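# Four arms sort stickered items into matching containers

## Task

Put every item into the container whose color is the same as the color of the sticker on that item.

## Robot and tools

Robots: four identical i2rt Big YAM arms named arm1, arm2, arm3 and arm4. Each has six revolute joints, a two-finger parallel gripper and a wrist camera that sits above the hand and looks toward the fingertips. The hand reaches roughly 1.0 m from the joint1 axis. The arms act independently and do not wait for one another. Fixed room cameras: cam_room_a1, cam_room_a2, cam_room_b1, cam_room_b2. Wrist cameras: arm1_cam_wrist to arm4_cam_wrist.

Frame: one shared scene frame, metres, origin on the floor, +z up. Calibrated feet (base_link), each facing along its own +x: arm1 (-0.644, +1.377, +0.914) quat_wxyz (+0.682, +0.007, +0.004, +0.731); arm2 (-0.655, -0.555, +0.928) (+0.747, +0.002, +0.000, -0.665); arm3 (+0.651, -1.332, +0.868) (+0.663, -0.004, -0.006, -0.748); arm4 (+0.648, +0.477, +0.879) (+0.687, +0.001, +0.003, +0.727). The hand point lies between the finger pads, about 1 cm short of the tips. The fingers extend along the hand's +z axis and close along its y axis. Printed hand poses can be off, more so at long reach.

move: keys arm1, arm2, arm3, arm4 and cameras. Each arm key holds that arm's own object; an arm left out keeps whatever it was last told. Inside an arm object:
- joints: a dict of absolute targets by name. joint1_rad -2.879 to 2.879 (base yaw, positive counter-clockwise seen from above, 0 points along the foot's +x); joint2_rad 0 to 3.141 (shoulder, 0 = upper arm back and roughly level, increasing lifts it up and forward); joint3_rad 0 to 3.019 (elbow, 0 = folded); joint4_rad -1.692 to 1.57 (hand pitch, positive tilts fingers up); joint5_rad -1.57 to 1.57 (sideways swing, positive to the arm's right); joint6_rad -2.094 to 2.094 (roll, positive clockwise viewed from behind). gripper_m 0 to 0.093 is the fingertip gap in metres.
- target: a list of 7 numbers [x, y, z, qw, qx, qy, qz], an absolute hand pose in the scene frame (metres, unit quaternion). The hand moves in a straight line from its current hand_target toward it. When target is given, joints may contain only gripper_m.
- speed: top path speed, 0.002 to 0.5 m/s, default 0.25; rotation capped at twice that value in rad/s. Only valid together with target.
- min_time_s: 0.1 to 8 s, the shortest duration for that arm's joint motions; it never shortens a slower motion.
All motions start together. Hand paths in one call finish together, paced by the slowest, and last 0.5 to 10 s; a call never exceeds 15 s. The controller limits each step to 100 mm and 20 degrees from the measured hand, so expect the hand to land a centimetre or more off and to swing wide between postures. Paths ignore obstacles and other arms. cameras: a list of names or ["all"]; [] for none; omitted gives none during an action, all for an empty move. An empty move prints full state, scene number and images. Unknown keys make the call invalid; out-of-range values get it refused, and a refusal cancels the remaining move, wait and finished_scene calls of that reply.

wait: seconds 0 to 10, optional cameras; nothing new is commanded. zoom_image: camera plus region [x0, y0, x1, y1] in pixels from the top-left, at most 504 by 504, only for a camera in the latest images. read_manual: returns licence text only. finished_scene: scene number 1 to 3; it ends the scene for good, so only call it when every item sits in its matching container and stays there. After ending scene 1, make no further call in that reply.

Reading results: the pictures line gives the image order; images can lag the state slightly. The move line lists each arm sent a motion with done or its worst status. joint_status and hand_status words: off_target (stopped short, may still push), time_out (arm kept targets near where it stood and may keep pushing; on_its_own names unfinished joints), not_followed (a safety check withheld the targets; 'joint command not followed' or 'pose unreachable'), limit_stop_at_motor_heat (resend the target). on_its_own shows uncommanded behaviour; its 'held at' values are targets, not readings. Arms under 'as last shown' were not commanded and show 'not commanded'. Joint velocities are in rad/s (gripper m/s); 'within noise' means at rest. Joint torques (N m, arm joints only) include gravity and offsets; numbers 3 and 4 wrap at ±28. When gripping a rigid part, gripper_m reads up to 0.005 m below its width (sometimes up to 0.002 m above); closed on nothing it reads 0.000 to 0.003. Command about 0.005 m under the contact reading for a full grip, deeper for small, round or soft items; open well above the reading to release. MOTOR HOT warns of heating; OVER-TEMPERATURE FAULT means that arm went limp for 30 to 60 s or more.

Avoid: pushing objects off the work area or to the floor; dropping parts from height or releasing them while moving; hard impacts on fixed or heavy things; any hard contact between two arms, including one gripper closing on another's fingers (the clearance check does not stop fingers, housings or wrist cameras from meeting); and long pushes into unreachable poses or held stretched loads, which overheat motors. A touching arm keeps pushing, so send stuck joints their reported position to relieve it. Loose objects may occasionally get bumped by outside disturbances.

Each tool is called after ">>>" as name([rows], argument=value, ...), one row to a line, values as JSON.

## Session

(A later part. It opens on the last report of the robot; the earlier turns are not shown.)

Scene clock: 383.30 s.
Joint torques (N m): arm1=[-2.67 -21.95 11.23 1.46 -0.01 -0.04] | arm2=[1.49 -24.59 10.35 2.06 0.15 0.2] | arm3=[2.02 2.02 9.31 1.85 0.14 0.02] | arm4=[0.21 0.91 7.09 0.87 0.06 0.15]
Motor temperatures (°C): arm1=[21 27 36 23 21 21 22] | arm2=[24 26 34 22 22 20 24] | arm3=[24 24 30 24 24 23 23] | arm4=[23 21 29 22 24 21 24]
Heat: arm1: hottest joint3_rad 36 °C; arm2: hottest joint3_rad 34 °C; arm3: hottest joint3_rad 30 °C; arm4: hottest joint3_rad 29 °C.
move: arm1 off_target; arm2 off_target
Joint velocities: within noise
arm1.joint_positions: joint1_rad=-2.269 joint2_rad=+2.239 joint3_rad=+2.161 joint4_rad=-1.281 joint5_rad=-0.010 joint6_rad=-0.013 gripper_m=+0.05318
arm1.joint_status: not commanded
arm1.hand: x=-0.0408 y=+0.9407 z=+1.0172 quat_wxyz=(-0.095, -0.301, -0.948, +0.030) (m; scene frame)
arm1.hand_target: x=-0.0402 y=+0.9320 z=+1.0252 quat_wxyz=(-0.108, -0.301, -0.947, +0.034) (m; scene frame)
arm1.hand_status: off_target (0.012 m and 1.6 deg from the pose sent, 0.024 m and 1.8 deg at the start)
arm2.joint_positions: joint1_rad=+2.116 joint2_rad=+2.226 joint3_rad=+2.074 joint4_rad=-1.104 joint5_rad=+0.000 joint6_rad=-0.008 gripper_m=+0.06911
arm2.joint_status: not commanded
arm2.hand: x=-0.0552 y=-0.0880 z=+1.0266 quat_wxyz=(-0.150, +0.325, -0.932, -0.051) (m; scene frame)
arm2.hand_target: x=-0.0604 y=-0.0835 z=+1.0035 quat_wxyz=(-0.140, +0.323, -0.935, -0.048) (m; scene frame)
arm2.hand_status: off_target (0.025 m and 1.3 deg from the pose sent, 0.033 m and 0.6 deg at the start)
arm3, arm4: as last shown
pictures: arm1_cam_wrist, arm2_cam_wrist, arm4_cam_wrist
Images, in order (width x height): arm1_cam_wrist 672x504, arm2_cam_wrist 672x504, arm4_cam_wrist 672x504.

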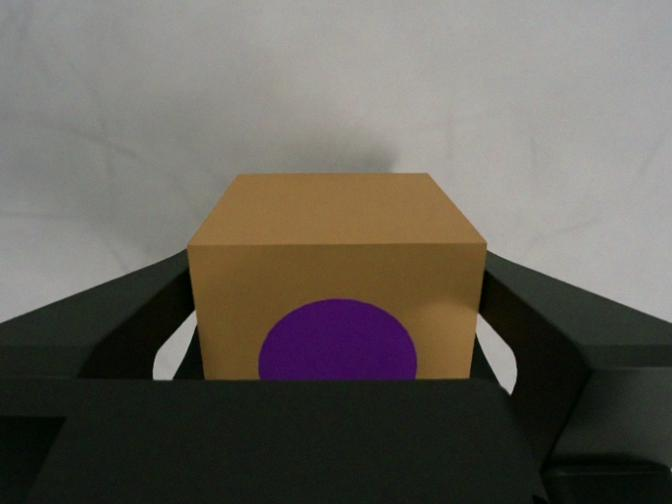

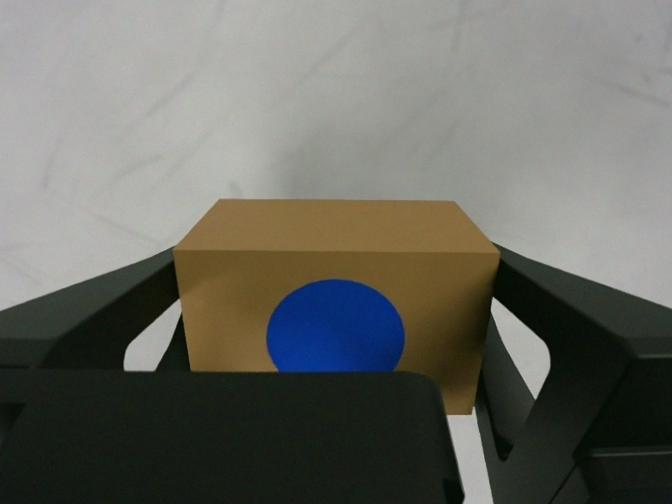

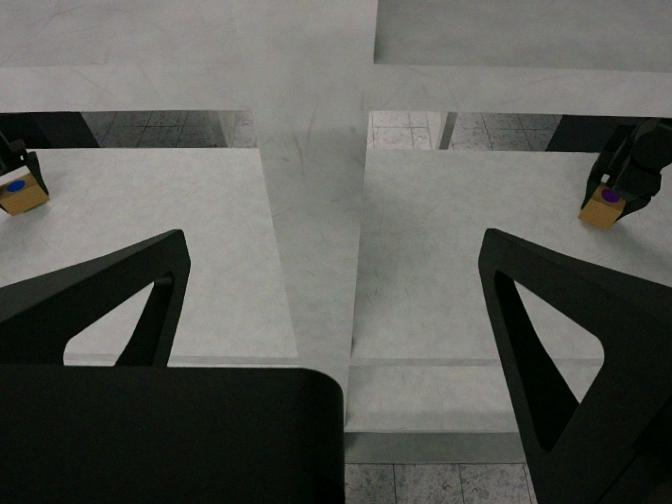

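>>> move(arm1={"target":[-0.04,0.932,1.012,-0.1079,-0.3013,-0.9468,0.0343],"speed":0.05}, arm2={"target":[-0.060,-0.083,0.988,-0.1397,0.3228,-0.9349,-0.0482],"speed":0.05}, cameras=["arm4_cam_wrist","arm1_cam_wrist","arm2_cam_wrist"])

>>> zoom_image(camera="arm4_cam_wrist", region=[472, 100, 672, 250])

>>> zoom_image(camera="arm4_cam_wrist", region=[0, 100, 200, 250])

Scene clock: 389.43 s.
Joint torques (N m): arm1=[-3.31 -21.36 10.62 1.48 -0.04 -0.04] | arm2=[1.49 -23.77 10.35 2.09 0.13 0.2] | arm3=[1.9 1.96 9.31 1.85 0.14 0.02] | arm4=[0.62 1.55 7.04 1.05 0.05 0.18]
Motor temperatures (°C): arm1=[21 27 35 23 21 21 22] | arm2=[24 26 33 22 22 20 24] | arm3=[24 24 30 24 24 23 23] | arm4=[23 21 29 22 24 21 24]
Heat: arm1: hottest joint3_rad 35 °C; arm2: hottest joint3_rad 33 °C; arm3: hottest joint3_rad 30 °C; arm4: hottest joint3_rad 29 °C.
move: arm1 done; arm2 off_target
Joint velocities: within noise
arm1.joint_positions: joint1_rad=-2.269 joint2_rad=+2.239 joint3_rad=+2.141 joint4_rad=-1.250 joint5_rad=-0.010 joint6_rad=-0.013 gripper_m=+0.05318
arm1.joint_status: not commanded
arm1.hand: x=-0.0395 y=+0.9396 z=+1.0100 quat_wxyz=(-0.099, -0.301, -0.948, +0.031) (m; scene frame)
arm1.hand_target: x=-0.0401 y=+0.9320 z=+1.0122 quat_wxyz=(-0.108, -0.301, -0.947, +0.034) (m; scene frame)
arm1.hand_status: done (0.008 m and 1.0 deg from the pose sent, 0.010 m and 1.6 deg at the start)
arm2.joint_positions: joint1_rad=+2.116 joint2_rad=+2.226 joint3_rad=+2.049 joint4_rad=-1.071 joint5_rad=+0.000 joint6_rad=-0.008 gripper_m=+0.06911
arm2.joint_status: not commanded
arm2.hand: x=-0.0549 y=-0.0878 z=+1.0179 quat_wxyz=(-0.154, +0.324, -0.932, -0.053) (m; scene frame)
arm2.hand_target: x=-0.0608 y=-0.0838 z=+0.9885 quat_wxyz=(-0.140, +0.323, -0.935, -0.048) (m; scene frame)
arm2.hand_status: off_target (0.031 m and 1.7 deg from the pose sent, 0.039 m and 1.3 deg at the start)
arm3.joint_positions: joint1_rad=+1.590 joint2_rad=+0.603 joint3_rad=+1.391 joint4_rad=-1.324 joint5_rad=-0.003 joint6_rad=-0.008 gripper_m=+0.09396
arm3.joint_status: not commanded
arm3.hand: x=+0.8803 y=-1.3476 z=+1.4133 quat_wxyz=(-0.495, -0.037, -0.868, +0.032) (m; scene frame)
arm3.hand_target: x=+0.8782 y=-1.3454 z=+1.4246 quat_wxyz=(-0.506, -0.036, -0.861, +0.029) (m; scene frame)
arm3.hand_status: not commanded
arm4: as last shown
pictures: arm1_cam_wrist, arm2_cam_wrist, arm4_cam_wrist
Images, in order (width x height): arm1_cam_wrist 672x504, arm2_cam_wrist 672x504, arm4_cam_wrist 672x504.

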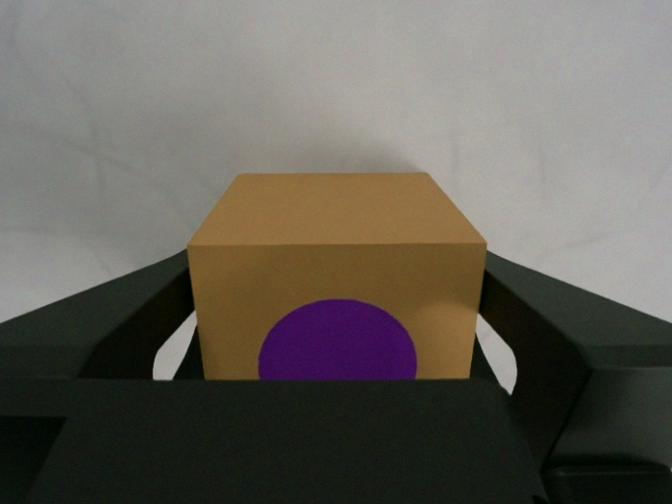

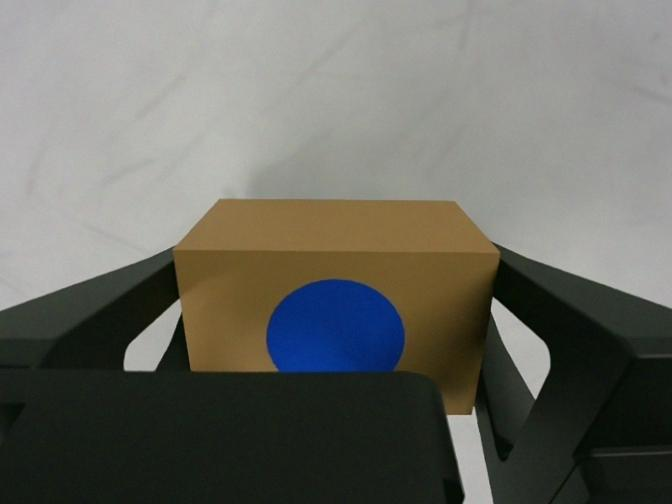

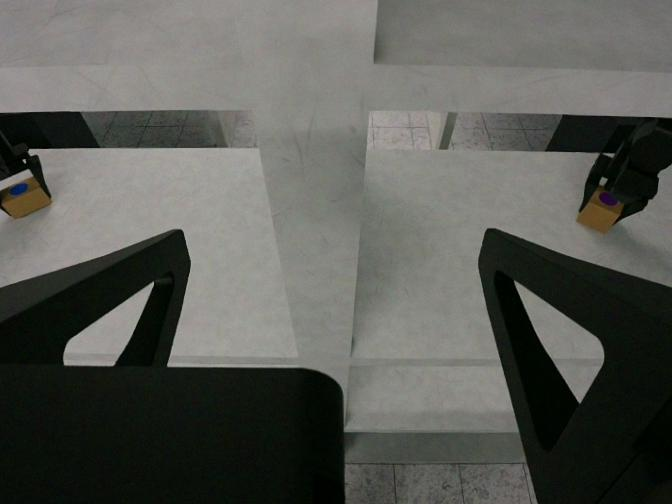

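Scaled by 2.520.

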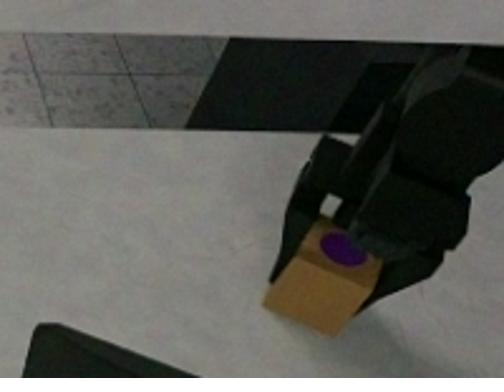

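Scaled by 2.520.

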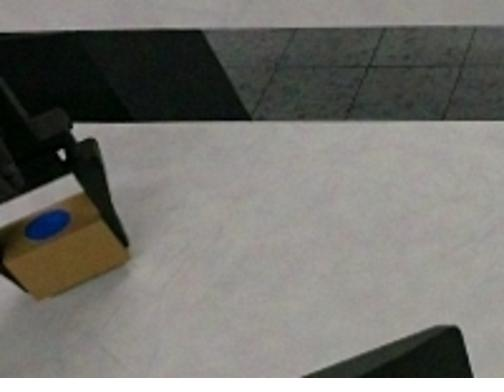

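>>> move(arm1={"target":[-0.04,0.932,1.0,-0.0955,-0.3017,-0.9481,0.0304],"speed":0.05}, arm2={"target":[-0.060,-0.083,0.973,-0.1152,0.3240,-0.9382,-0.0398],"speed":0.05}, cameras=["arm4_cam_wrist","arm1_cam_wrist","arm2_cam_wrist"])

>>> zoom_image(camera="arm4_cam_wrist", region=[472, 100, 672, 250])

>>> zoom_image(camera="arm4_cam_wrist", region=[0, 100, 200, 250])

Scene clock: 397.83 s.
Joint torques (N m): arm1=[-2.73 -19.43 12.42 0.64 -0.03 -0.02] | arm2=[1.44 -20.72 14.15 0.4 0.11 0.18] | arm3=[2.02 1.85 9.33 1.89 0.14 0.04] | arm4=[0.5 1.32 7.09 1.09 0.06 0.15]
Motor temperatures (°C): arm1=[21 27 35 23 21 21 22] | arm2=[24 26 34 22 22 20 24] | arm3=[24 24 30 24 24 23 23] | arm4=[23 21 29 22 24 21 24]
Heat: arm1: hottest joint3_rad 35 °C; arm2: hottest joint3_rad 34 °C; arm3: hottest joint3_rad 30 °C; arm4: hottest joint3_rad 29 °C.
move: arm1 off_target; arm2 off_target
Joint velocities: within noise
arm1.joint_positions: joint1_rad=-2.269 joint2_rad=+2.239 joint3_rad=+2.141 joint4_rad=-1.250 joint5_rad=-0.010 joint6_rad=-0.013 gripper_m=+0.05318
arm1.joint_status: not commanded
arm1.hand: x=-0.0395 y=+0.9396 z=+1.0098 quat_wxyz=(-0.099, -0.301, -0.948, +0.031) (m; scene frame)
arm1.hand_target: x=-0.0403 y=+0.9321 z=+1.0000 quat_wxyz=(-0.096, -0.302, -0.948, +0.030) (m; scene frame)
arm1.hand_status: off_target (0.012 m and 0.4 deg from the pose sent, 0.013 m and 0.5 deg at the start)
arm2.joint_positions: joint1_rad=+2.116 joint2_rad=+2.235 joint3_rad=+2.050 joint4_rad=-1.085 joint5_rad=+0.001 joint6_rad=-0.005 gripper_m=+0.06911
arm2.joint_status: not commanded
arm2.hand: x=-0.0577 y=-0.0900 z=+1.0102 quat_wxyz=(-0.143, +0.324, -0.934, -0.049) (m; scene frame)
arm2.hand_target: x=-0.0616 y=-0.0845 z=+0.9736 quat_wxyz=(-0.116, +0.324, -0.938, -0.040) (m; scene frame)
arm2.hand_status: off_target (0.038 m and 3.4 deg from the pose sent, 0.045 m and 4.7 deg at the start)
arm3, arm4: as last shown
pictures: arm1_cam_wrist, arm2_cam_wrist, arm4_cam_wrist
Images, in order (width x height): arm1_cam_wrist 672x504, arm2_cam_wrist 672x504, arm4_cam_wrist 672x504.

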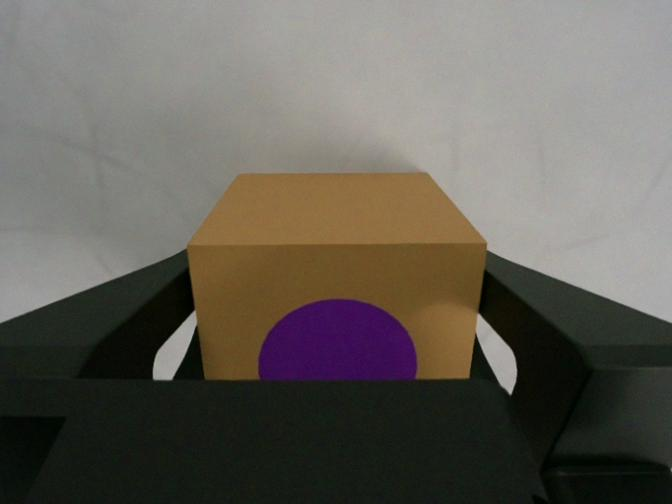

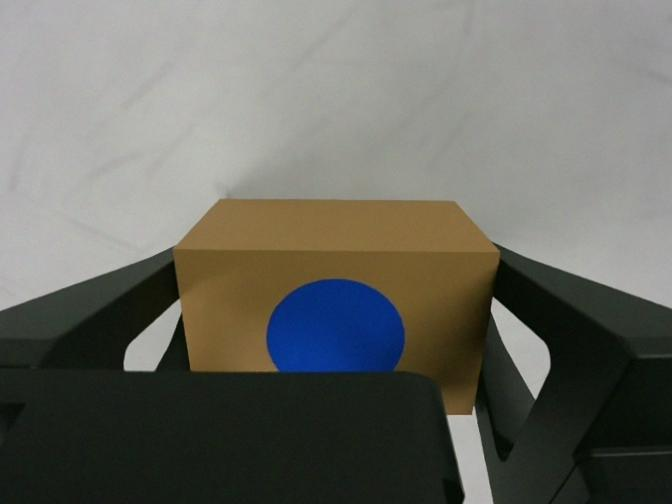

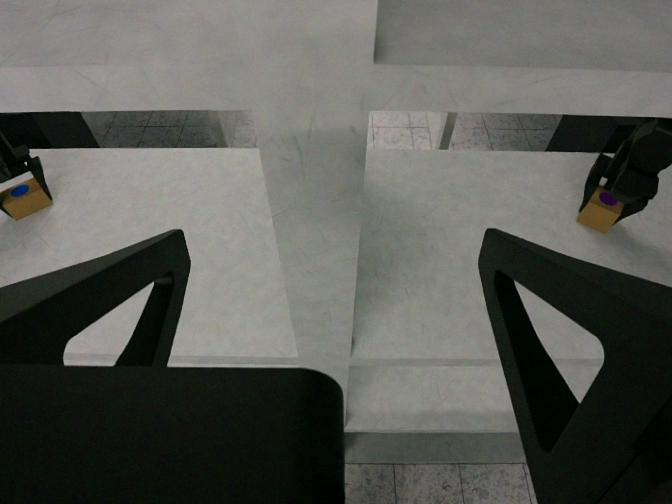

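Scaled by 2.520.

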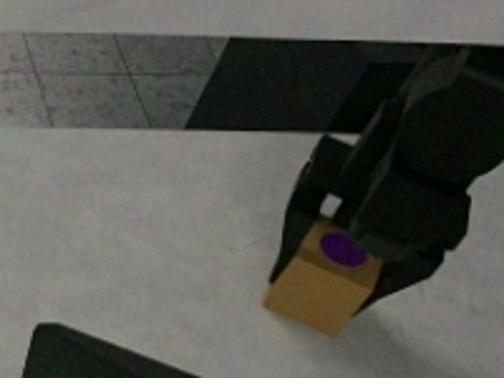

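Scaled by 2.520.

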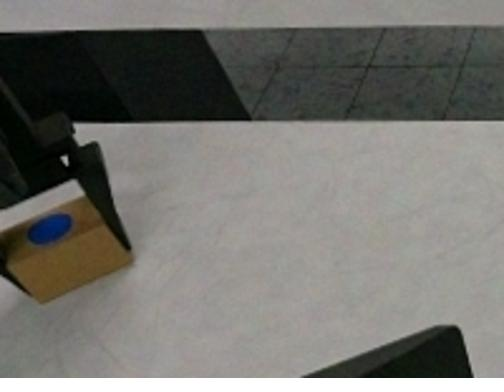

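>>> move(arm1={"target":[-0.04,0.932,0.988,-0.0955,-0.3017,-0.9481,0.0304],"speed":0.05}, arm2={"target":[-0.064,-0.083,0.962,-0.1152,0.3240,-0.9382,-0.0398],"speed":0.05}, cameras=["arm4_cam_wrist","arm1_cam_wrist","arm2_cam_wrist"])

>>> zoom_image(camera="arm4_cam_wrist", region=[472, 100, 672, 250])

>>> zoom_image(camera="arm4_cam_wrist", region=[0, 100, 200, 250])

Scene clock: 403.67 s.
Joint torques (N m): arm1=[-2.32 -19.25 10.09 1.47 -0.01 -0.02] | arm2=[1.67 -21.07 11.36 1.58 0.15 0.18] | arm3=[2.08 1.85 9.26 1.87 0.14 0.02] | arm4=[0.03 0.91 7.01 1.02 0.06 0.13]
Motor temperatures (°C): arm1=[21 27 36 23 21 21 22] | arm2=[24 26 34 22 22 20 25] | arm3=[24 24 30 24 24 23 23] | arm4=[23 21 29 22 24 21 24]
Heat: arm1: hottest joint3_rad 36 °C; arm2: hottest joint3_rad 34 °C; arm3: hottest joint3_rad 30 °C; arm4: hottest joint3_rad 29 °C.
move: arm1 off_target; arm2 off_target
Joint velocities: within noise
arm1.joint_positions: joint1_rad=-2.269 joint2_rad=+2.240 joint3_rad=+2.141 joint4_rad=-1.241 joint5_rad=-0.010 joint6_rad=-0.013 gripper_m=+0.05318
arm1.joint_status: not commanded
arm1.hand: x=-0.0378 y=+0.9384 z=+1.0094 quat_wxyz=(-0.103, -0.301, -0.948, +0.033) (m; scene frame)
arm1.hand_target: x=-0.0406 y=+0.9324 z=+0.9882 quat_wxyz=(-0.095, -0.302, -0.948, +0.030) (m; scene frame)
arm1.hand_status: off_target (0.022 m and 0.9 deg from the pose sent, 0.023 m and 0.4 deg at the start)
arm2.joint_positions: joint1_rad=+2.118 joint2_rad=+2.235 joint3_rad=+2.050 joint4_rad=-1.085 joint5_rad=+0.001 joint6_rad=-0.002 gripper_m=+0.06911
arm2.joint_status: not commanded
arm2.hand: x=-0.0583 y=-0.0890 z=+1.0103 quat_wxyz=(-0.143, +0.323, -0.934, -0.049) (m; scene frame)
arm2.hand_target: x=-0.0661 y=-0.0848 z=+0.9632 quat_wxyz=(-0.116, +0.324, -0.938, -0.040) (m; scene frame)
arm2.hand_status: off_target (0.049 m and 3.4 deg from the pose sent, 0.049 m and 3.4 deg at the start)
arm3: as last shown
arm4.joint_positions: joint1_rad=+1.506 joint2_rad=+0.650 joint3_rad=+1.435 joint4_rad=-1.088 joint5_rad=+0.001 joint6_rad=-0.012 gripper_m=+0.09399
arm4.joint_status: not commanded
arm4.hand: x=+0.3824 y=+0.4823 z=+1.4903 quat_wxyz=(-0.005, +0.804, +0.000, -0.594) (m; scene frame)
arm4.hand_target: x=+0.3822 y=+0.4838 z=+1.4846 quat_wxyz=(-0.003, +0.809, -0.007, -0.587) (m; scene frame)
arm4.hand_status: not commanded
pictures: arm1_cam_wrist, arm2_cam_wrist, arm4_cam_wrist
Images, in order (width x height): arm1_cam_wrist 672x504, arm2_cam_wrist 672x504, arm4_cam_wrist 672x504.

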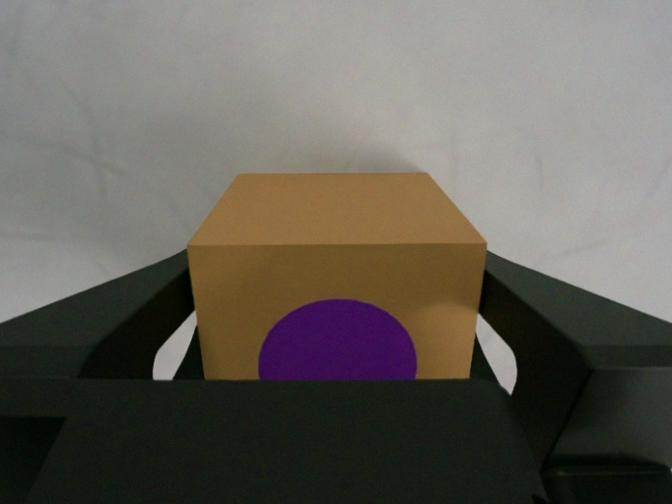

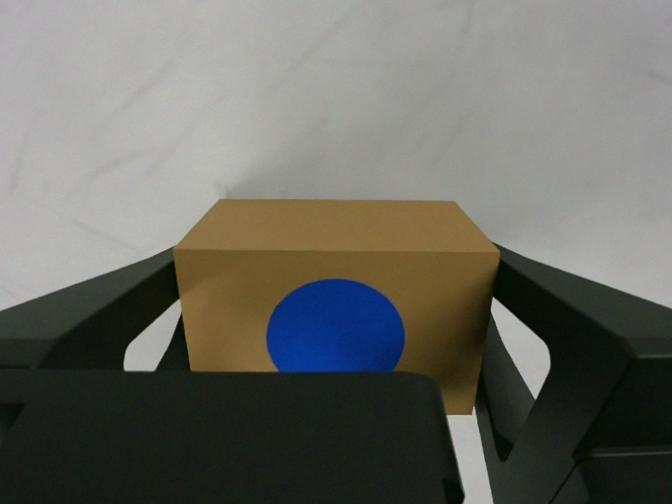

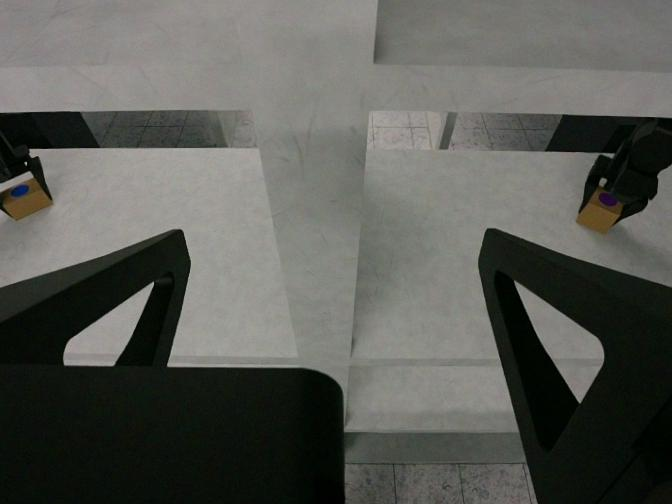

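Scaled by 2.520.

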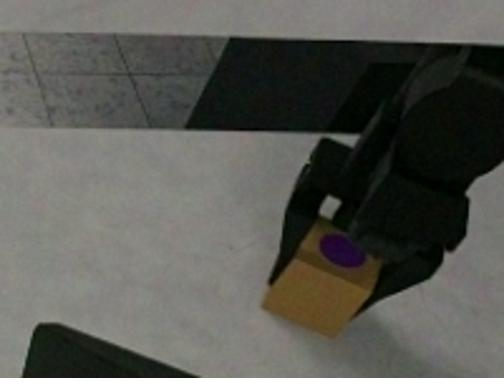

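Scaled by 2.520.

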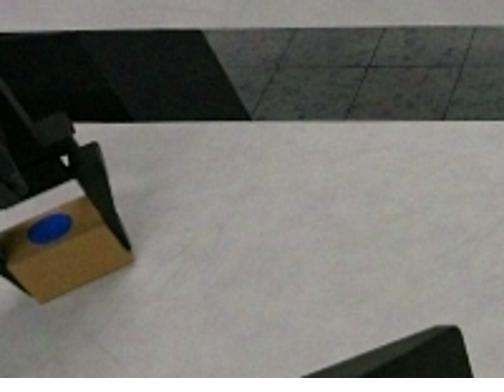

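>>> move(arm1={"target":[-0.038,0.938,1.008,-0.0985,-0.3017,-0.9481,0.031],"speed":0.05}, arm2={"target":[-0.0583,-0.089,1.008,-0.140,0.323,-0.935,-0.048],"speed":0.05})

>>> move(arm1={"joints":{"gripper_m":0.085}}, arm2={"joints":{"gripper_m":0.09}}, cameras=["arm4_cam_wrist","arm1_cam_wrist","arm2_cam_wrist"])

Scene clock: 410.27 s.
Joint torques (N m): arm1=[-1.96 -20.6 11.89 0.39 0.04 0.03] | arm2=[0.67 -26.17 11.99 1.05 0.04 0.07] | arm3=[1.85 2.02 9.33 1.88 0.13 0.02] | arm4=[0.32 1.79 6.95 0.96 0.07 0.15]
Motor temperatures (°C): arm1=[21 27 36 23 21 21 23] | arm2=[24 27 34 22 22 20 25] | arm3=[24 24 30 24 24 23 23] | arm4=[23 21 29 22 24 21 24]
Heat: arm1: hottest joint3_rad 36 °C; arm2: hottest joint3_rad 34 °C; arm3: hottest joint3_rad 30 °C; arm4: hottest joint3_rad 29 °C.
move: arm1 done; arm2 done
Joint velocities: within noise
arm1.joint_positions: joint1_rad=-2.269 joint2_rad=+2.240 joint3_rad=+2.140 joint4_rad=-1.241 joint5_rad=-0.010 joint6_rad=-0.013 gripper_m=+0.05318
arm1.joint_status: not commanded
arm1.hand: x=-0.0380 y=+0.9386 z=+1.0088 quat_wxyz=(-0.102, -0.301, -0.948, +0.032) (m; scene frame)
arm1.hand_target: x=-0.0381 y=+0.9380 z=+1.0078 quat_wxyz=(-0.098, -0.302, -0.948, +0.031) (m; scene frame)
arm1.hand_status: done (0.001 m and 0.5 deg from the pose sent, 0.002 m and 0.5 deg at the start)
arm2.joint_positions: joint1_rad=+2.118 joint2_rad=+2.235 joint3_rad=+2.050 joint4_rad=-1.085 joint5_rad=+0.001 joint6_rad=-0.002 gripper_m=+0.06911
arm2.joint_status: not commanded
arm2.hand: x=-0.0582 y=-0.0890 z=+1.0106 quat_wxyz=(-0.143, +0.323, -0.934, -0.050) (m; scene frame)
arm2.hand_target: x=-0.0583 y=-0.0889 z=+1.0079 quat_wxyz=(-0.140, +0.323, -0.935, -0.048) (m; scene frame)
arm2.hand_status: done (0.003 m and 0.4 deg from the pose sent, 0.002 m and 0.4 deg at the start)
arm3, arm4: as last shown
pictures: none

Scene clock: 410.80 s.
Joint torques (N m): arm1=[-2.26 -20.66 11.96 0.27 0.05 0.04] | arm2=[0.67 -26.29 11.95 1.06 0.03 0.08] | arm3=[2.02 1.96 9.28 1.87 0.14 0.03] | arm4=[0.38 1.49 7.08 1.01 0.07 0.18]
Motor temperatures (°C): arm1=[21 27 36 23 21 21 22] | arm2=[24 27 34 22 22 20 25] | arm3=[24 24 30 24 24 23 23] | arm4=[23 21 29 22 24 21 24]
Heat: arm1: hottest joint3_rad 36 °C; arm2: hottest joint3_rad 34 °C; arm3: hottest joint3_rad 30 °C; arm4: hottest joint3_rad 29 °C.
move: arm1 done; arm2 done
Joint velocities: within noise
arm1.joint_positions: joint1_rad=-2.269 joint2_rad=+2.240 joint3_rad=+2.140 joint4_rad=-1.243 joint5_rad=-0.010 joint6_rad=-0.013 gripper_m=+0.08496
arm1.joint_status: all done
arm1.hand: x=-0.0385 y=+0.9389 z=+1.0086 quat_wxyz=(-0.101, -0.301, -0.948, +0.032) (m; scene frame)
arm1.hand_target: x=-0.0381 y=+0.9380 z=+1.0080 quat_wxyz=(-0.099, -0.302, -0.948, +0.031) (m; scene frame)
arm1.hand_status: not commanded
arm2.joint_positions: joint1_rad=+2.118 joint2_rad=+2.235 joint3_rad=+2.050 joint4_rad=-1.085 joint5_rad=+0.001 joint6_rad=-0.002 gripper_m=+0.08992
arm2.joint_status: all done
arm2.hand: x=-0.0582 y=-0.0890 z=+1.0106 quat_wxyz=(-0.143, +0.323, -0.934, -0.050) (m; scene frame)
arm2.hand_target: x=-0.0583 y=-0.0889 z=+1.0079 quat_wxyz=(-0.140, +0.323, -0.935, -0.048) (m; scene frame)
arm2.hand_status: not commanded
arm3, arm4: as last shown
pictures: arm1_cam_wrist, arm2_cam_wrist, arm4_cam_wrist
Images, in order (width x height): arm1_cam_wrist 672x504, arm2_cam_wrist 672x504, arm4_cam_wrist 672x504.

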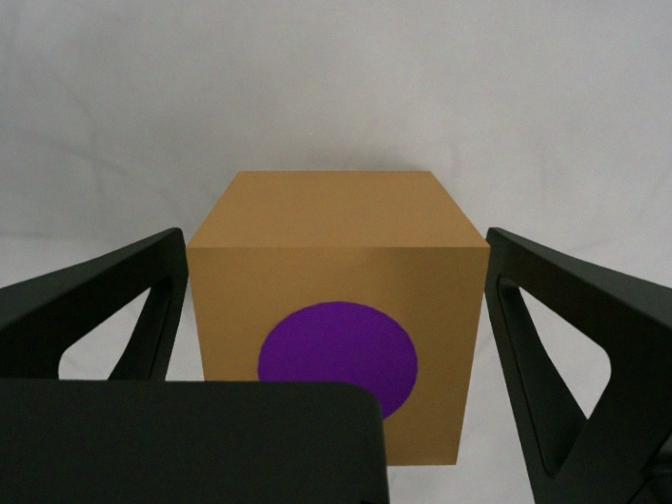

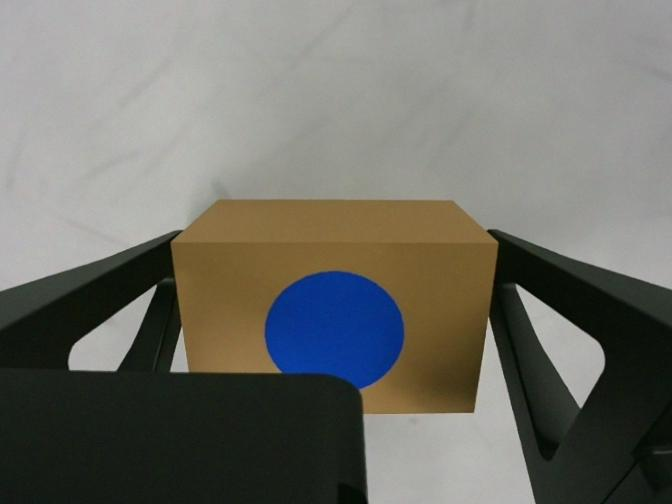

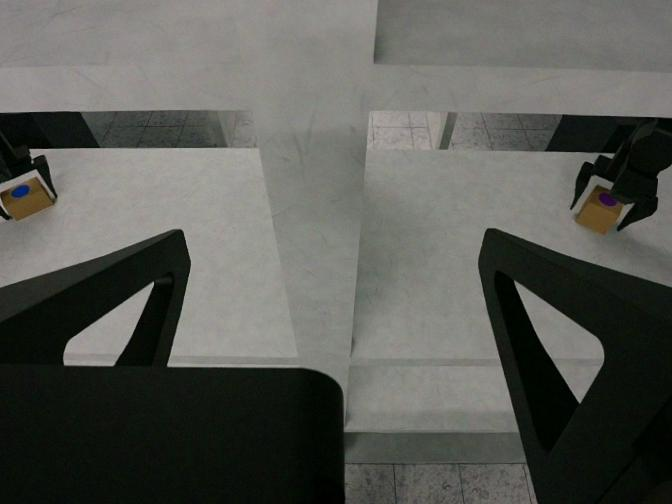

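>>> move(arm1={"target":[-0.045,0.943,1.12,-0.1079,-0.3013,-0.9468,0.0343],"speed":0.2}, arm2={"target":[-0.065,-0.094,1.12,-0.1193,0.3238,-0.9377,-0.0412],"speed":0.2})

>>> move(arm1={"target":[-0.3176,1.146,1.14,-0.1079,-0.3013,-0.9468,0.0343],"speed":0.3}, arm2={"target":[-0.340,-0.308,1.14,-0.1193,0.3238,-0.9377,-0.0412],"speed":0.3}, cameras=["arm4_cam_wrist"])

>>> zoom_image(camera="arm4_cam_wrist", region=[472, 100, 672, 250])

>>> zoom_image(camera="arm4_cam_wrist", region=[0, 100, 200, 250])

Scene clock: 419.60 s.
Joint torques (N m): arm1=[-2.49 -21.6 15.5 0.35 0.04 0.05] | arm2=[0.67 -25.23 15.5 0.65 -0.02 0.09] | arm3=[1.9 2.08 9.31 1.88 0.14 0.03] | arm4=[0.15 1.26 7.02 1.1 0.05 0.18]
Motor temperatures (°C): arm1=[21 27 35 23 21 21 22] | arm2=[24 27 34 22 22 20 24] | arm3=[24 24 30 24 24 23 23] | arm4=[23 21 29 22 24 21 24]
Heat: arm1: hottest joint3_rad 35 °C; arm2: hottest joint3_rad 34 °C; arm3: hottest joint3_rad 30 °C; arm4: hottest joint3_rad 29 °C.
move: arm1 off_target; arm2 off_target
Joint velocities: within noise
arm1.joint_positions: joint1_rad=-2.269 joint2_rad=+2.204 joint3_rad=+2.301 joint4_rad=-1.474 joint5_rad=-0.010 joint6_rad=-0.013 gripper_m=+0.08496
arm1.joint_status: not commanded
arm1.hand: x=-0.0514 y=+0.9490 z=+1.0929 quat_wxyz=(-0.085, -0.302, -0.949, +0.027) (m; scene frame)
arm1.hand_target: x=-0.0460 y=+0.9437 z=+1.1197 quat_wxyz=(-0.108, -0.301, -0.947, +0.034) (m; scene frame)
arm1.hand_status: off_target (0.029 m and 2.7 deg from the pose sent, 0.112 m and 0.8 deg at the start)
arm2.joint_positions: joint1_rad=+2.118 joint2_rad=+2.219 joint3_rad=+2.292 joint4_rad=-1.417 joint5_rad=+0.001 joint6_rad=-0.003 gripper_m=+0.08992
arm2.joint_status: not commanded
arm2.hand: x=-0.0712 y=-0.0993 z=+1.1080 quat_wxyz=(-0.109, +0.325, -0.939, -0.037) (m; scene frame)
arm2.hand_target: x=-0.0655 y=-0.0943 z=+1.1199 quat_wxyz=(-0.120, +0.324, -0.938, -0.041) (m; scene frame)
arm2.hand_status: off_target (0.015 m and 1.3 deg from the pose sent, 0.110 m and 3.0 deg at the start)
arm3, arm4: as last shown
pictures: none

Scene clock: 421.37 s.
Joint torques (N m): arm1=[-1.73 -5.48 11.12 0.7 0.07 0.1] | arm2=[0.97 -9.52 10.43 1.02 0.03 0.11] | arm3=[2.02 2.08 9.29 1.88 0.13 0.03] | arm4=[0.09 1.44 7.05 0.95 0.08 0.16]
Motor temperatures (°C): arm1=[21 27 35 23 21 21 22] | arm2=[24 27 34 22 22 20 24] | arm3=[24 24 30 24 24 23 23] | arm4=[23 21 29 22 24 21 24]
Heat: arm1: hottest joint3_rad 35 °C; arm2: hottest joint3_rad 34 °C; arm3: hottest joint3_rad 30 °C; arm4: hottest joint3_rad 29 °C.
move: arm1 done; arm2 off_target
Joint velocities: within noise
arm1.joint_positions: joint1_rad=-2.269 joint2_rad=+1.219 joint3_rad=+1.122 joint4_rad=-1.226 joint5_rad=-0.010 joint6_rad=-0.013 gripper_m=+0.08496
arm1.joint_status: not commanded
arm1.hand: x=-0.3193 y=+1.1445 z=+1.1404 quat_wxyz=(-0.111, -0.300, -0.947, +0.036) (m; scene frame)
arm1.hand_target: x=-0.3176 y=+1.1460 z=+1.1399 quat_wxyz=(-0.108, -0.301, -0.947, +0.034) (m; scene frame)
arm1.hand_status: done (0.002 m and 0.4 deg from the pose sent, 0.335 m and 2.7 deg at the start)
arm2.joint_positions: joint1_rad=+2.118 joint2_rad=+1.227 joint3_rad=+1.096 joint4_rad=-1.157 joint5_rad=+0.001 joint6_rad=-0.003 gripper_m=+0.08992
arm2.joint_status: not commanded
arm2.hand: x=-0.3354 y=-0.3063 z=+1.1511 quat_wxyz=(-0.135, +0.324, -0.935, -0.046) (m; scene frame)
arm2.hand_target: x=-0.3401 y=-0.3080 z=+1.1402 quat_wxyz=(-0.119, +0.324, -0.938, -0.041) (m; scene frame)
arm2.hand_status: off_target (0.012 m and 1.9 deg from the pose sent, 0.342 m and 1.3 deg at the start)
arm3, arm4: as last shown
pictures: arm4_cam_wrist
Images, in order (width x height): arm4_cam_wrist 672x504.

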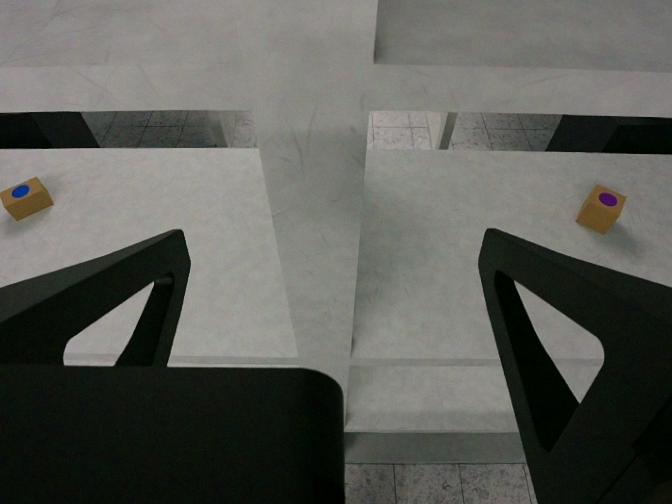

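Scaled by 2.520.

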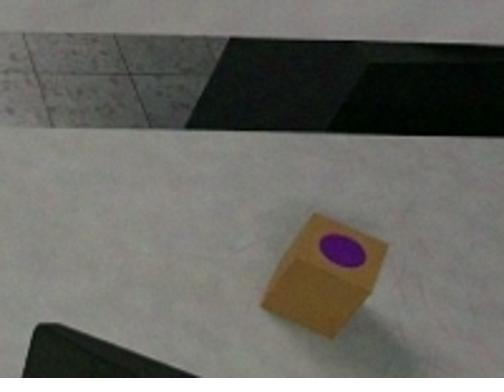

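Scaled by 2.520.

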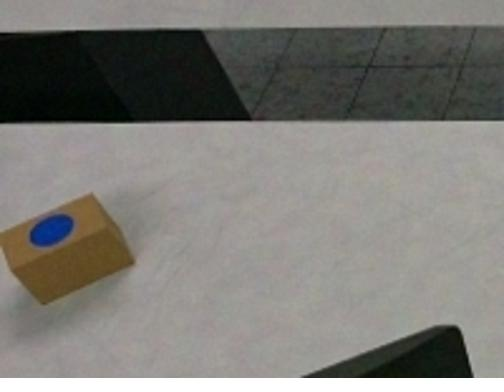

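>>> move(arm4={"target":[0.349,0.678,1.16,-0.0909,0.9091,-0.2883,-0.2866],"speed":0.25})

>>> move(arm4={"target":[0.0,0.914,1.11,-0.0909,0.9091,-0.2883,-0.2866],"speed":0.2}, cameras=["arm4_cam_wrist"])

Scene clock: 433.47 s.
Joint torques (N m): arm1=[-1.38 -6.07 11.04 0.7 0.08 0.07] | arm2=[1.03 -9.52 10.39 1.02 0.03 0.12] | arm3=[2.08 2.02 9.31 1.87 0.13 0.03] | arm4=[0.44 -5.19 9.44 1.63 0.21 0.16]
Motor temperatures (°C): arm1=[21 27 35 23 21 21 22] | arm2=[24 27 34 22 22 20 24] | arm3=[24 24 31 24 24 23 23] | arm4=[23 21 30 22 24 21 24]
Heat: arm1: hottest joint3_rad 35 °C; arm2: hottest joint3_rad 34 °C; arm3: hottest joint3_rad 31 °C; arm4: hottest joint3_rad 30 °C.
move: arm4 done
Joint velocities: within noise
arm1, arm2, arm3: as last shown
arm4.joint_positions: joint1_rad=+0.949 joint2_rad=+0.892 joint3_rad=+0.932 joint4_rad=-1.020 joint5_rad=+0.026 joint6_rad=+0.017 gripper_m=+0.09399
arm4.joint_status: not commanded
arm4.hand: x=+0.3507 y=+0.6737 z=+1.1570 quat_wxyz=(-0.088, +0.915, -0.279, -0.279) (m; scene frame)
arm4.hand_target: x=+0.3491 y=+0.6780 z=+1.1600 quat_wxyz=(-0.091, +0.909, -0.288, -0.287) (m; scene frame)
arm4.hand_status: done (0.005 m and 1.6 deg from the pose sent, 0.385 m and 51.2 deg at the start)
pictures: none

Scene clock: 436.43 s.
Joint torques (N m): arm1=[-1.73 -5.95 11.04 0.49 0.05 0.17] | arm2=[1.08 -9.64 10.39 1.03 0.03 0.12] | arm3=[1.9 2.14 9.28 1.88 0.14 0.02] | arm4=[0.15 -22.24 13.09 0.43 -0.03 0.08]
Motor temperatures (°C): arm1=[21 27 35 23 21 21 22] | arm2=[24 27 34 22 22 20 24] | arm3=[24 24 31 24 24 23 23] | arm4=[23 22 31 22 24 21 24]
Heat: arm1: hottest joint3_rad 35 °C; arm2: hottest joint3_rad 34 °C; arm3: hottest joint3_rad 31 °C; arm4: hottest joint3_rad 31 °C.
move: arm4 off_target
Joint velocities: within noise
arm1, arm2: as last shown
arm3.joint_positions: joint1_rad=+1.590 joint2_rad=+0.603 joint3_rad=+1.391 joint4_rad=-1.324 joint5_rad=-0.003 joint6_rad=-0.008 gripper_m=+0.09396
arm3.joint_status: not commanded
arm3.hand: x=+0.8803 y=-1.3476 z=+1.4133 quat_wxyz=(-0.495, -0.037, -0.868, +0.032) (m; scene frame)
arm3.hand_target: x=+0.8782 y=-1.3454 z=+1.4246 quat_wxyz=(-0.506, -0.036, -0.861, +0.029) (m; scene frame)
arm3.hand_status: not commanded
arm4.joint_positions: joint1_rad=+0.938 joint2_rad=+2.024 joint3_rad=+1.987 joint4_rad=-0.942 joint5_rad=+0.024 joint6_rad=+0.017 gripper_m=+0.09399
arm4.joint_status: not commanded
arm4.hand: x=+0.0070 y=+0.9013 z=+1.1021 quat_wxyz=(-0.089, +0.913, -0.284, -0.279) (m; scene frame)
arm4.hand_target: x=+0.0008 y=+0.9135 z=+1.1098 quat_wxyz=(-0.091, +0.909, -0.288, -0.287) (m; scene frame)
arm4.hand_status: off_target (0.017 m and 1.1 deg from the pose sent, 0.428 m and 1.6 deg at the start)
pictures: arm4_cam_wrist
Images, in order (width x height): arm4_cam_wrist 672x504.

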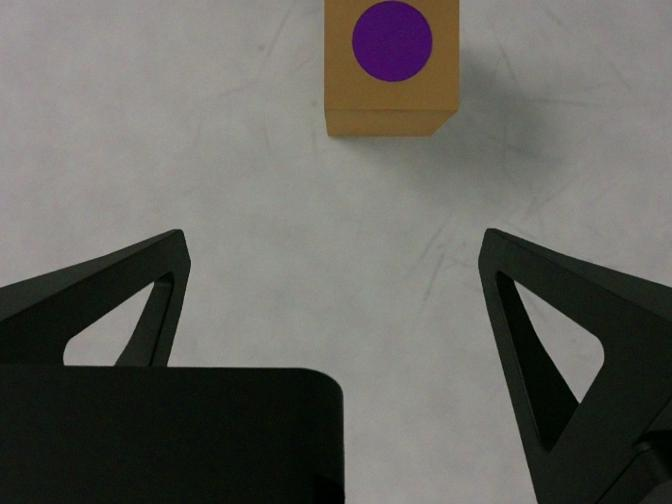

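>>> move(arm4={"target":[-0.058,0.984,1.068,-0.0909,0.9091,-0.2883,-0.2866],"speed":0.12}, cameras=["arm4_cam_wrist"])

Scene clock: 444.83 s.
Joint torques (N m): arm1=[-1.26 -6.07 11.1 0.53 0.06 0.11] | arm2=[0.97 -9.58 10.39 1.03 0.03 0.12] | arm3=[1.96 1.9 9.26 1.88 0.14 0.02] | arm4=[0.67 -25.82 13.18 0.53 -0.03 -0.04]
Motor temperatures (°C): arm1=[21 27 35 23 21 21 22] | arm2=[24 27 34 22 22 20 24] | arm3=[24 24 31 24 24 23 23] | arm4=[23 23 34 22 24 21 24]
Heat: arm1: hottest joint3_rad 35 °C; arm2: hottest joint3_rad 34 °C; arm3: hottest joint3_rad 31 °C; arm4: hottest joint3_rad 34 °C.
move: arm4 off_target
Joint velocities: within noise
arm1, arm2, arm3: as last shown
arm4.joint_positions: joint1_rad=+0.899 joint2_rad=+2.369 joint3_rad=+2.499 joint4_rad=-1.095 joint5_rad=+0.004 joint6_rad=+0.005 gripper_m=+0.09399
arm4.joint_status: not commanded
arm4.hand: x=-0.0533 y=+0.9754 z=+1.0721 quat_wxyz=(-0.089, +0.908, -0.293, -0.285) (m; scene frame)
arm4.hand_target: x=-0.0573 y=+0.9836 z=+1.0678 quat_wxyz=(-0.091, +0.909, -0.288, -0.288) (m; scene frame)
arm4.hand_status: off_target (0.011 m and 0.6 deg from the pose sent, 0.111 m and 1.1 deg at the start)
pictures: arm4_cam_wrist
Images, in order (width x height): arm4_cam_wrist 672x504.

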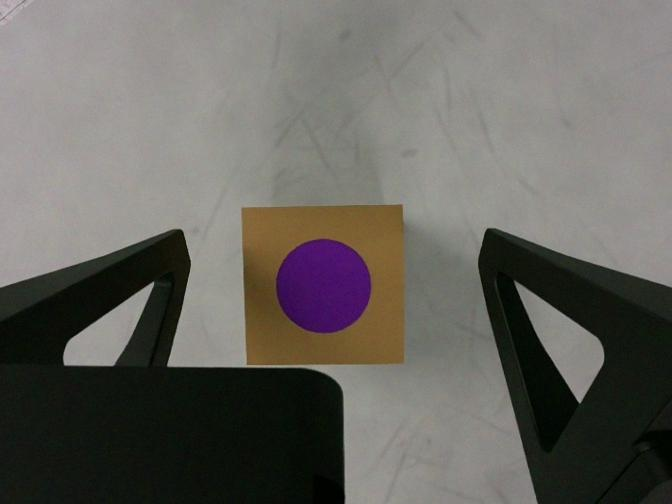

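>>> move(arm4={"target":[-0.053,0.974,1.0,-0.0909,0.9091,-0.2883,-0.2866],"speed":0.1}, cameras=["arm4_cam_wrist"])

Scene clock: 452.60 s.
Joint torques (N m): arm1=[-1.67 -5.36 11.1 0.58 0.06 0.1] | arm2=[1.03 -9.7 10.35 1.02 0.03 0.12] | arm3=[1.96 2.08 9.29 1.87 0.13 0.03] | arm4=[1.14 -28.16 8.1 1.51 -0.01 0.01]
Motor temperatures (°C): arm1=[21 27 35 23 21 21 22] | arm2=[24 27 34 22 22 20 23] | arm3=[24 24 31 24 24 23 23] | arm4=[23 25 35 22 24 21 24]
Heat: arm1: hottest joint3_rad 35 °C; arm2: hottest joint3_rad 34 °C; arm3: hottest joint3_rad 31 °C; arm4: hottest joint3_rad 35 °C.
move: arm4 off_target
Joint velocities: within noise
arm1, arm2, arm3: as last shown
arm4.joint_positions: joint1_rad=+0.902 joint2_rad=+2.343 joint3_rad=+2.291 joint4_rad=-0.900 joint5_rad=+0.006 joint6_rad=+0.002 gripper_m=+0.09399
arm4.joint_status: not commanded
arm4.hand: x=-0.0544 y=+0.9733 z=+1.0131 quat_wxyz=(-0.092, +0.907, -0.290, -0.291) (m; scene frame)
arm4.hand_target: x=-0.0529 y=+0.9739 z=+1.0001 quat_wxyz=(-0.091, +0.909, -0.288, -0.286) (m; scene frame)
arm4.hand_status: off_target (0.013 m and 0.6 deg from the pose sent, 0.072 m and 0.6 deg at the start)
pictures: arm4_cam_wrist
Images, in order (width x height): arm4_cam_wrist 672x504.

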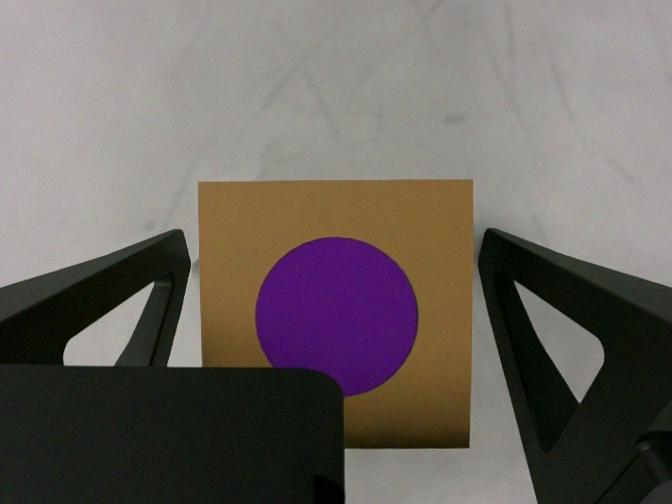

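>>> move(arm4={"target":[-0.050,0.972,0.988,-0.0909,0.9091,-0.2883,-0.2866],"speed":0.1})

>>> move(arm4={"joints":{"gripper_m":0.048}}, cameras=["arm4_cam_wrist"])

Scene clock: 457.67 s.
Joint torques (N m): arm1=[-1.85 -6.42 11.1 0.57 0.13 0.11] | arm2=[1.08 -9.58 10.39 0.99 0.04 0.12] | arm3=[2.14 2.08 9.25 1.87 0.14 0.02] | arm4=[0.97 -27.52 7.62 1.31 0.02 0]
Motor temperatures (°C): arm1=[21 27 35 23 21 21 22] | arm2=[24 27 34 22 22 20 23] | arm3=[24 24 31 24 24 23 23] | arm4=[23 25 35 22 24 21 24]
Heat: arm1: hottest joint3_rad 35 °C; arm2: hottest joint3_rad 34 °C; arm3: hottest joint3_rad 31 °C; arm4: hottest joint3_rad 35 °C.
move: arm4 off_target
Joint velocities: within noise
arm1, arm2, arm3: as last shown
arm4.joint_positions: joint1_rad=+0.902 joint2_rad=+2.325 joint3_rad=+2.248 joint4_rad=-0.852 joint5_rad=+0.006 joint6_rad=+0.002 gripper_m=+0.09399
arm4.joint_status: not commanded
arm4.hand: x=-0.0542 y=+0.9732 z=+1.0126 quat_wxyz=(-0.095, +0.904, -0.289, -0.301) (m; scene frame)
arm4.hand_target: x=-0.0498 y=+0.9718 z=+0.9884 quat_wxyz=(-0.091, +0.909, -0.288, -0.287) (m; scene frame)
arm4.hand_status: off_target (0.025 m and 1.9 deg from the pose sent, 0.026 m and 0.6 deg at the start)
pictures: none

Scene clock: 458.27 s.
Joint torques (N m): arm1=[-1.14 -5.83 11.18 0.68 0.02 0.11] | arm2=[1.08 -9.58 10.35 1.03 0.03 0.12] | arm3=[1.9 2.02 9.31 1.85 0.13 0.03] | arm4=[1.38 -27.16 7.82 1.21 -0.09 0.02]
Motor temperatures (°C): arm1=[21 27 35 23 21 21 22] | arm2=[24 27 34 22 22 20 23] | arm3=[24 24 31 24 24 23 23] | arm4=[23 25 35 22 24 21 24]
Heat: arm1: hottest joint3_rad 35 °C; arm2: hottest joint3_rad 34 °C; arm3: hottest joint3_rad 31 °C; arm4: hottest joint3_rad 35 °C.
move: arm4 off_target
Joint velocities: within noise
arm1, arm2, arm3: as last shown
arm4.joint_positions: joint1_rad=+0.893 joint2_rad=+2.325 joint3_rad=+2.246 joint4_rad=-0.851 joint5_rad=+0.008 joint6_rad=+0.001 gripper_m=+0.05344
arm4.joint_status: gripper_m off_target (ended at +0.05347, target +0.04800)
arm4.hand: x=-0.0496 y=+0.9796 z=+1.0120 quat_wxyz=(-0.098, +0.903, -0.292, -0.301) (m; scene frame)
arm4.hand_target: x=-0.0497 y=+0.9718 z=+0.9881 quat_wxyz=(-0.091, +0.909, -0.288, -0.286) (m; scene frame)
arm4.hand_status: not commanded
pictures: arm4_cam_wrist
Images, in order (width x height): arm4_cam_wrist 672x504.

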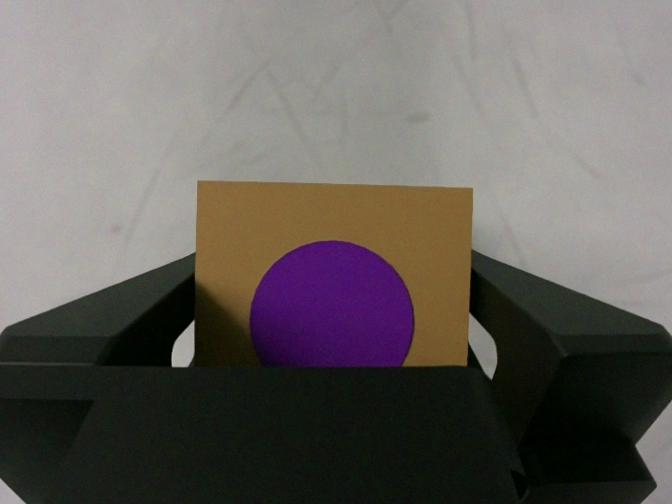

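>>> move(arm4={"target":[-0.045,0.968,1.10,-0.0909,0.9091,-0.2883,-0.2866],"speed":0.2})

>>> move(arm4={"target":[0.349,0.678,1.16,-0.0909,0.9091,-0.2883,-0.2866],"speed":0.25}, cameras=["arm4_cam_wrist"])

>>> move(arm4={"joints":{"joint1_rad":-1.056,"joint2_rad":1.0,"joint3_rad":1.3,"joint4_rad":-1.3,"joint5_rad":0,"joint6_rad":0},"min_time_s":4}, cameras=["arm4_cam_wrist"])

Scene clock: 480.93 s.
Joint torques (N m): arm1=[-1.49 -4.95 11.06 0.66 0.1 0.07] | arm2=[0.91 -9.47 10.39 1.02 0.04 0.13] | arm3=[2.08 2.02 9.25 1.85 0.13 0.03] | arm4=[1.67 -28.63 13.15 0.58 -0.01 0]
Motor temperatures (°C): arm1=[21 26 35 23 21 21 22] | arm2=[24 26 33 22 22 20 23] | arm3=[24 24 31 24 24 23 23] | arm4=[23 25 34 22 24 21 25]
Heat: arm1: hottest joint3_rad 35 °C; arm2: hottest joint3_rad 33 °C; arm3: hottest joint3_rad 31 °C; arm4: hottest joint3_rad 34 °C.
move: arm4 off_target
Joint velocities: within noise
arm1, arm2, arm3: as last shown
arm4.joint_positions: joint1_rad=+0.893 joint2_rad=+2.317 joint3_rad=+2.419 joint4_rad=-1.108 joint5_rad=+0.008 joint6_rad=+0.001 gripper_m=+0.05344
arm4.joint_status: not commanded
arm4.hand: x=-0.0345 y=+0.9692 z=+1.0722 quat_wxyz=(-0.086, +0.914, -0.296, -0.266) (m; scene frame)
arm4.hand_target: x=-0.0438 y=+0.9672 z=+1.1000 quat_wxyz=(-0.091, +0.909, -0.288, -0.287) (m; scene frame)
arm4.hand_status: off_target (0.030 m and 2.6 deg from the pose sent, 0.089 m and 2.0 deg at the start)
pictures: none

Scene clock: 483.47 s.
Joint torques (N m): arm1=[-1.79 -5.77 11.15 0.62 0.1 0.11] | arm2=[1.03 -9.64 10.4 1.02 0.03 0.11] | arm3=[1.96 2.14 9.26 1.87 0.14 0.02] | arm4=[1.38 -4.37 9.29 0.58 0.24 0.2]
Motor temperatures (°C): arm1=[21 26 35 23 21 21 22] | arm2=[24 26 33 22 22 20 23] | arm3=[24 24 31 24 24 23 23] | arm4=[23 26 34 22 24 21 26]
Heat: arm1: hottest joint3_rad 35 °C; arm2: hottest joint3_rad 33 °C; arm3: hottest joint3_rad 31 °C; arm4: hottest joint3_rad 34 °C.
move: arm4 done
Joint velocities: within noise
arm1.joint_positions: joint1_rad=-2.269 joint2_rad=+1.219 joint3_rad=+1.122 joint4_rad=-1.226 joint5_rad=-0.010 joint6_rad=-0.013 gripper_m=+0.08496
arm1.joint_status: not commanded
arm1.hand: x=-0.3193 y=+1.1445 z=+1.1404 quat_wxyz=(-0.111, -0.300, -0.947, +0.036) (m; scene frame)
arm1.hand_target: x=-0.3176 y=+1.1460 z=+1.1399 quat_wxyz=(-0.108, -0.301, -0.947, +0.034) (m; scene frame)
arm1.hand_status: not commanded
arm2.joint_positions: joint1_rad=+2.118 joint2_rad=+1.227 joint3_rad=+1.096 joint4_rad=-1.157 joint5_rad=+0.001 joint6_rad=-0.003 gripper_m=+0.08992
arm2.joint_status: not commanded
arm2.hand: x=-0.3354 y=-0.3063 z=+1.1511 quat_wxyz=(-0.135, +0.324, -0.935, -0.046) (m; scene frame)
arm2.hand_target: x=-0.3401 y=-0.3080 z=+1.1402 quat_wxyz=(-0.119, +0.324, -0.938, -0.041) (m; scene frame)
arm2.hand_status: not commanded
arm3: as last shown
arm4.joint_positions: joint1_rad=+0.933 joint2_rad=+0.884 joint3_rad=+0.933 joint4_rad=-0.993 joint5_rad=+0.025 joint6_rad=+0.017 gripper_m=+0.05344
arm4.joint_status: not commanded
arm4.hand: x=+0.3500 y=+0.6806 z=+1.1642 quat_wxyz=(-0.095, +0.907, -0.285, -0.294) (m; scene frame)
arm4.hand_target: x=+0.3491 y=+0.6780 z=+1.1599 quat_wxyz=(-0.091, +0.909, -0.288, -0.286) (m; scene frame)
arm4.hand_status: done (0.005 m and 1.1 deg from the pose sent, 0.489 m and 2.6 deg at the start)
pictures: arm4_cam_wrist
Images, in order (width x height): arm4_cam_wrist 672x504.

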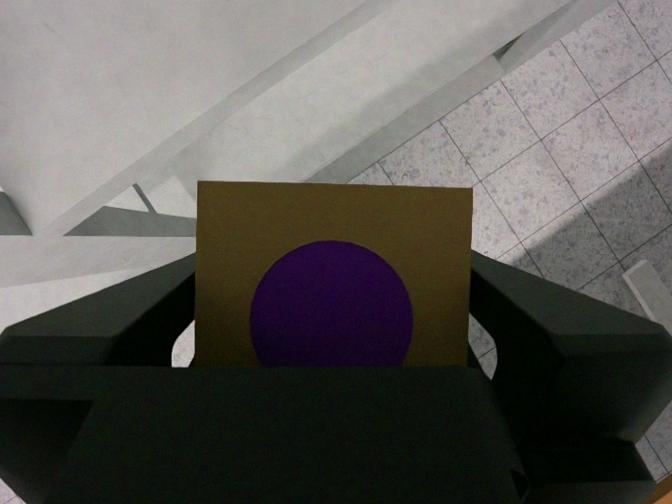

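Scene clock: 487.83 s.
Joint torques (N m): arm1=[-1.61 -5.89 11.18 0.65 0.05 0.07] | arm2=[1.08 -9.64 10.35 0.99 0.04 0.13] | arm3=[1.96 2.08 9.28 1.87 0.14 0.03] | arm4=[0.5 -4.72 13.19 0.5 -0.06 -0.09]
Motor temperatures (°C): arm1=[21 26 35 23 21 21 22] | arm2=[24 26 33 22 22 20 23] | arm3=[24 24 31 24 24 23 23] | arm4=[23 25 35 22 24 21 26]
Heat: arm1: hottest joint3_rad 35 °C; arm2: hottest joint3_rad 33 °C; arm3: hottest joint3_rad 31 °C; arm4: hottest joint3_rad 35 °C.
move: arm4 done
Joint velocities: within noise
arm1, arm2, arm3: as last shown
arm4.joint_positions: joint1_rad=-1.056 joint2_rad=+0.985 joint3_rad=+1.242 joint4_rad=-1.290 joint5_rad=+0.003 joint6_rad=+0.014 gripper_m=+0.05344
arm4.joint_status: all done
arm4.hand: x=+0.9577 y=+0.6754 z=+1.2448 quat_wxyz=(-0.252, +0.265, -0.928, -0.074) (m; scene frame)
arm4.hand_target: x=+0.9640 y=+0.6801 z=+1.2672 quat_wxyz=(-0.268, +0.271, -0.921, -0.079) (m; scene frame)
arm4.hand_status: not commanded
pictures: arm4_cam_wrist
Images, in order (width x height): arm4_cam_wrist 672x504.

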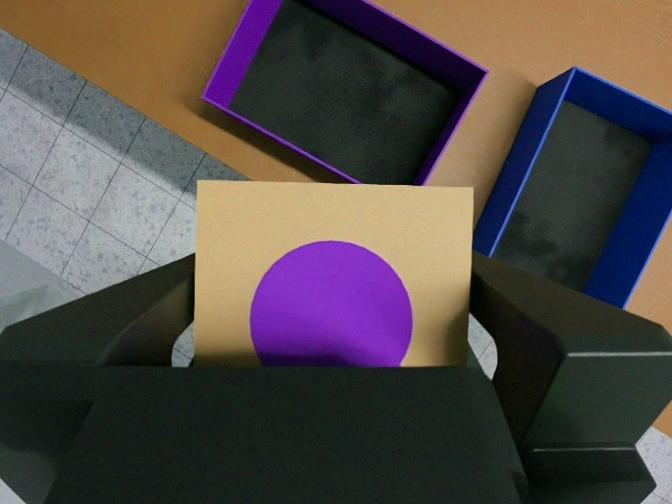

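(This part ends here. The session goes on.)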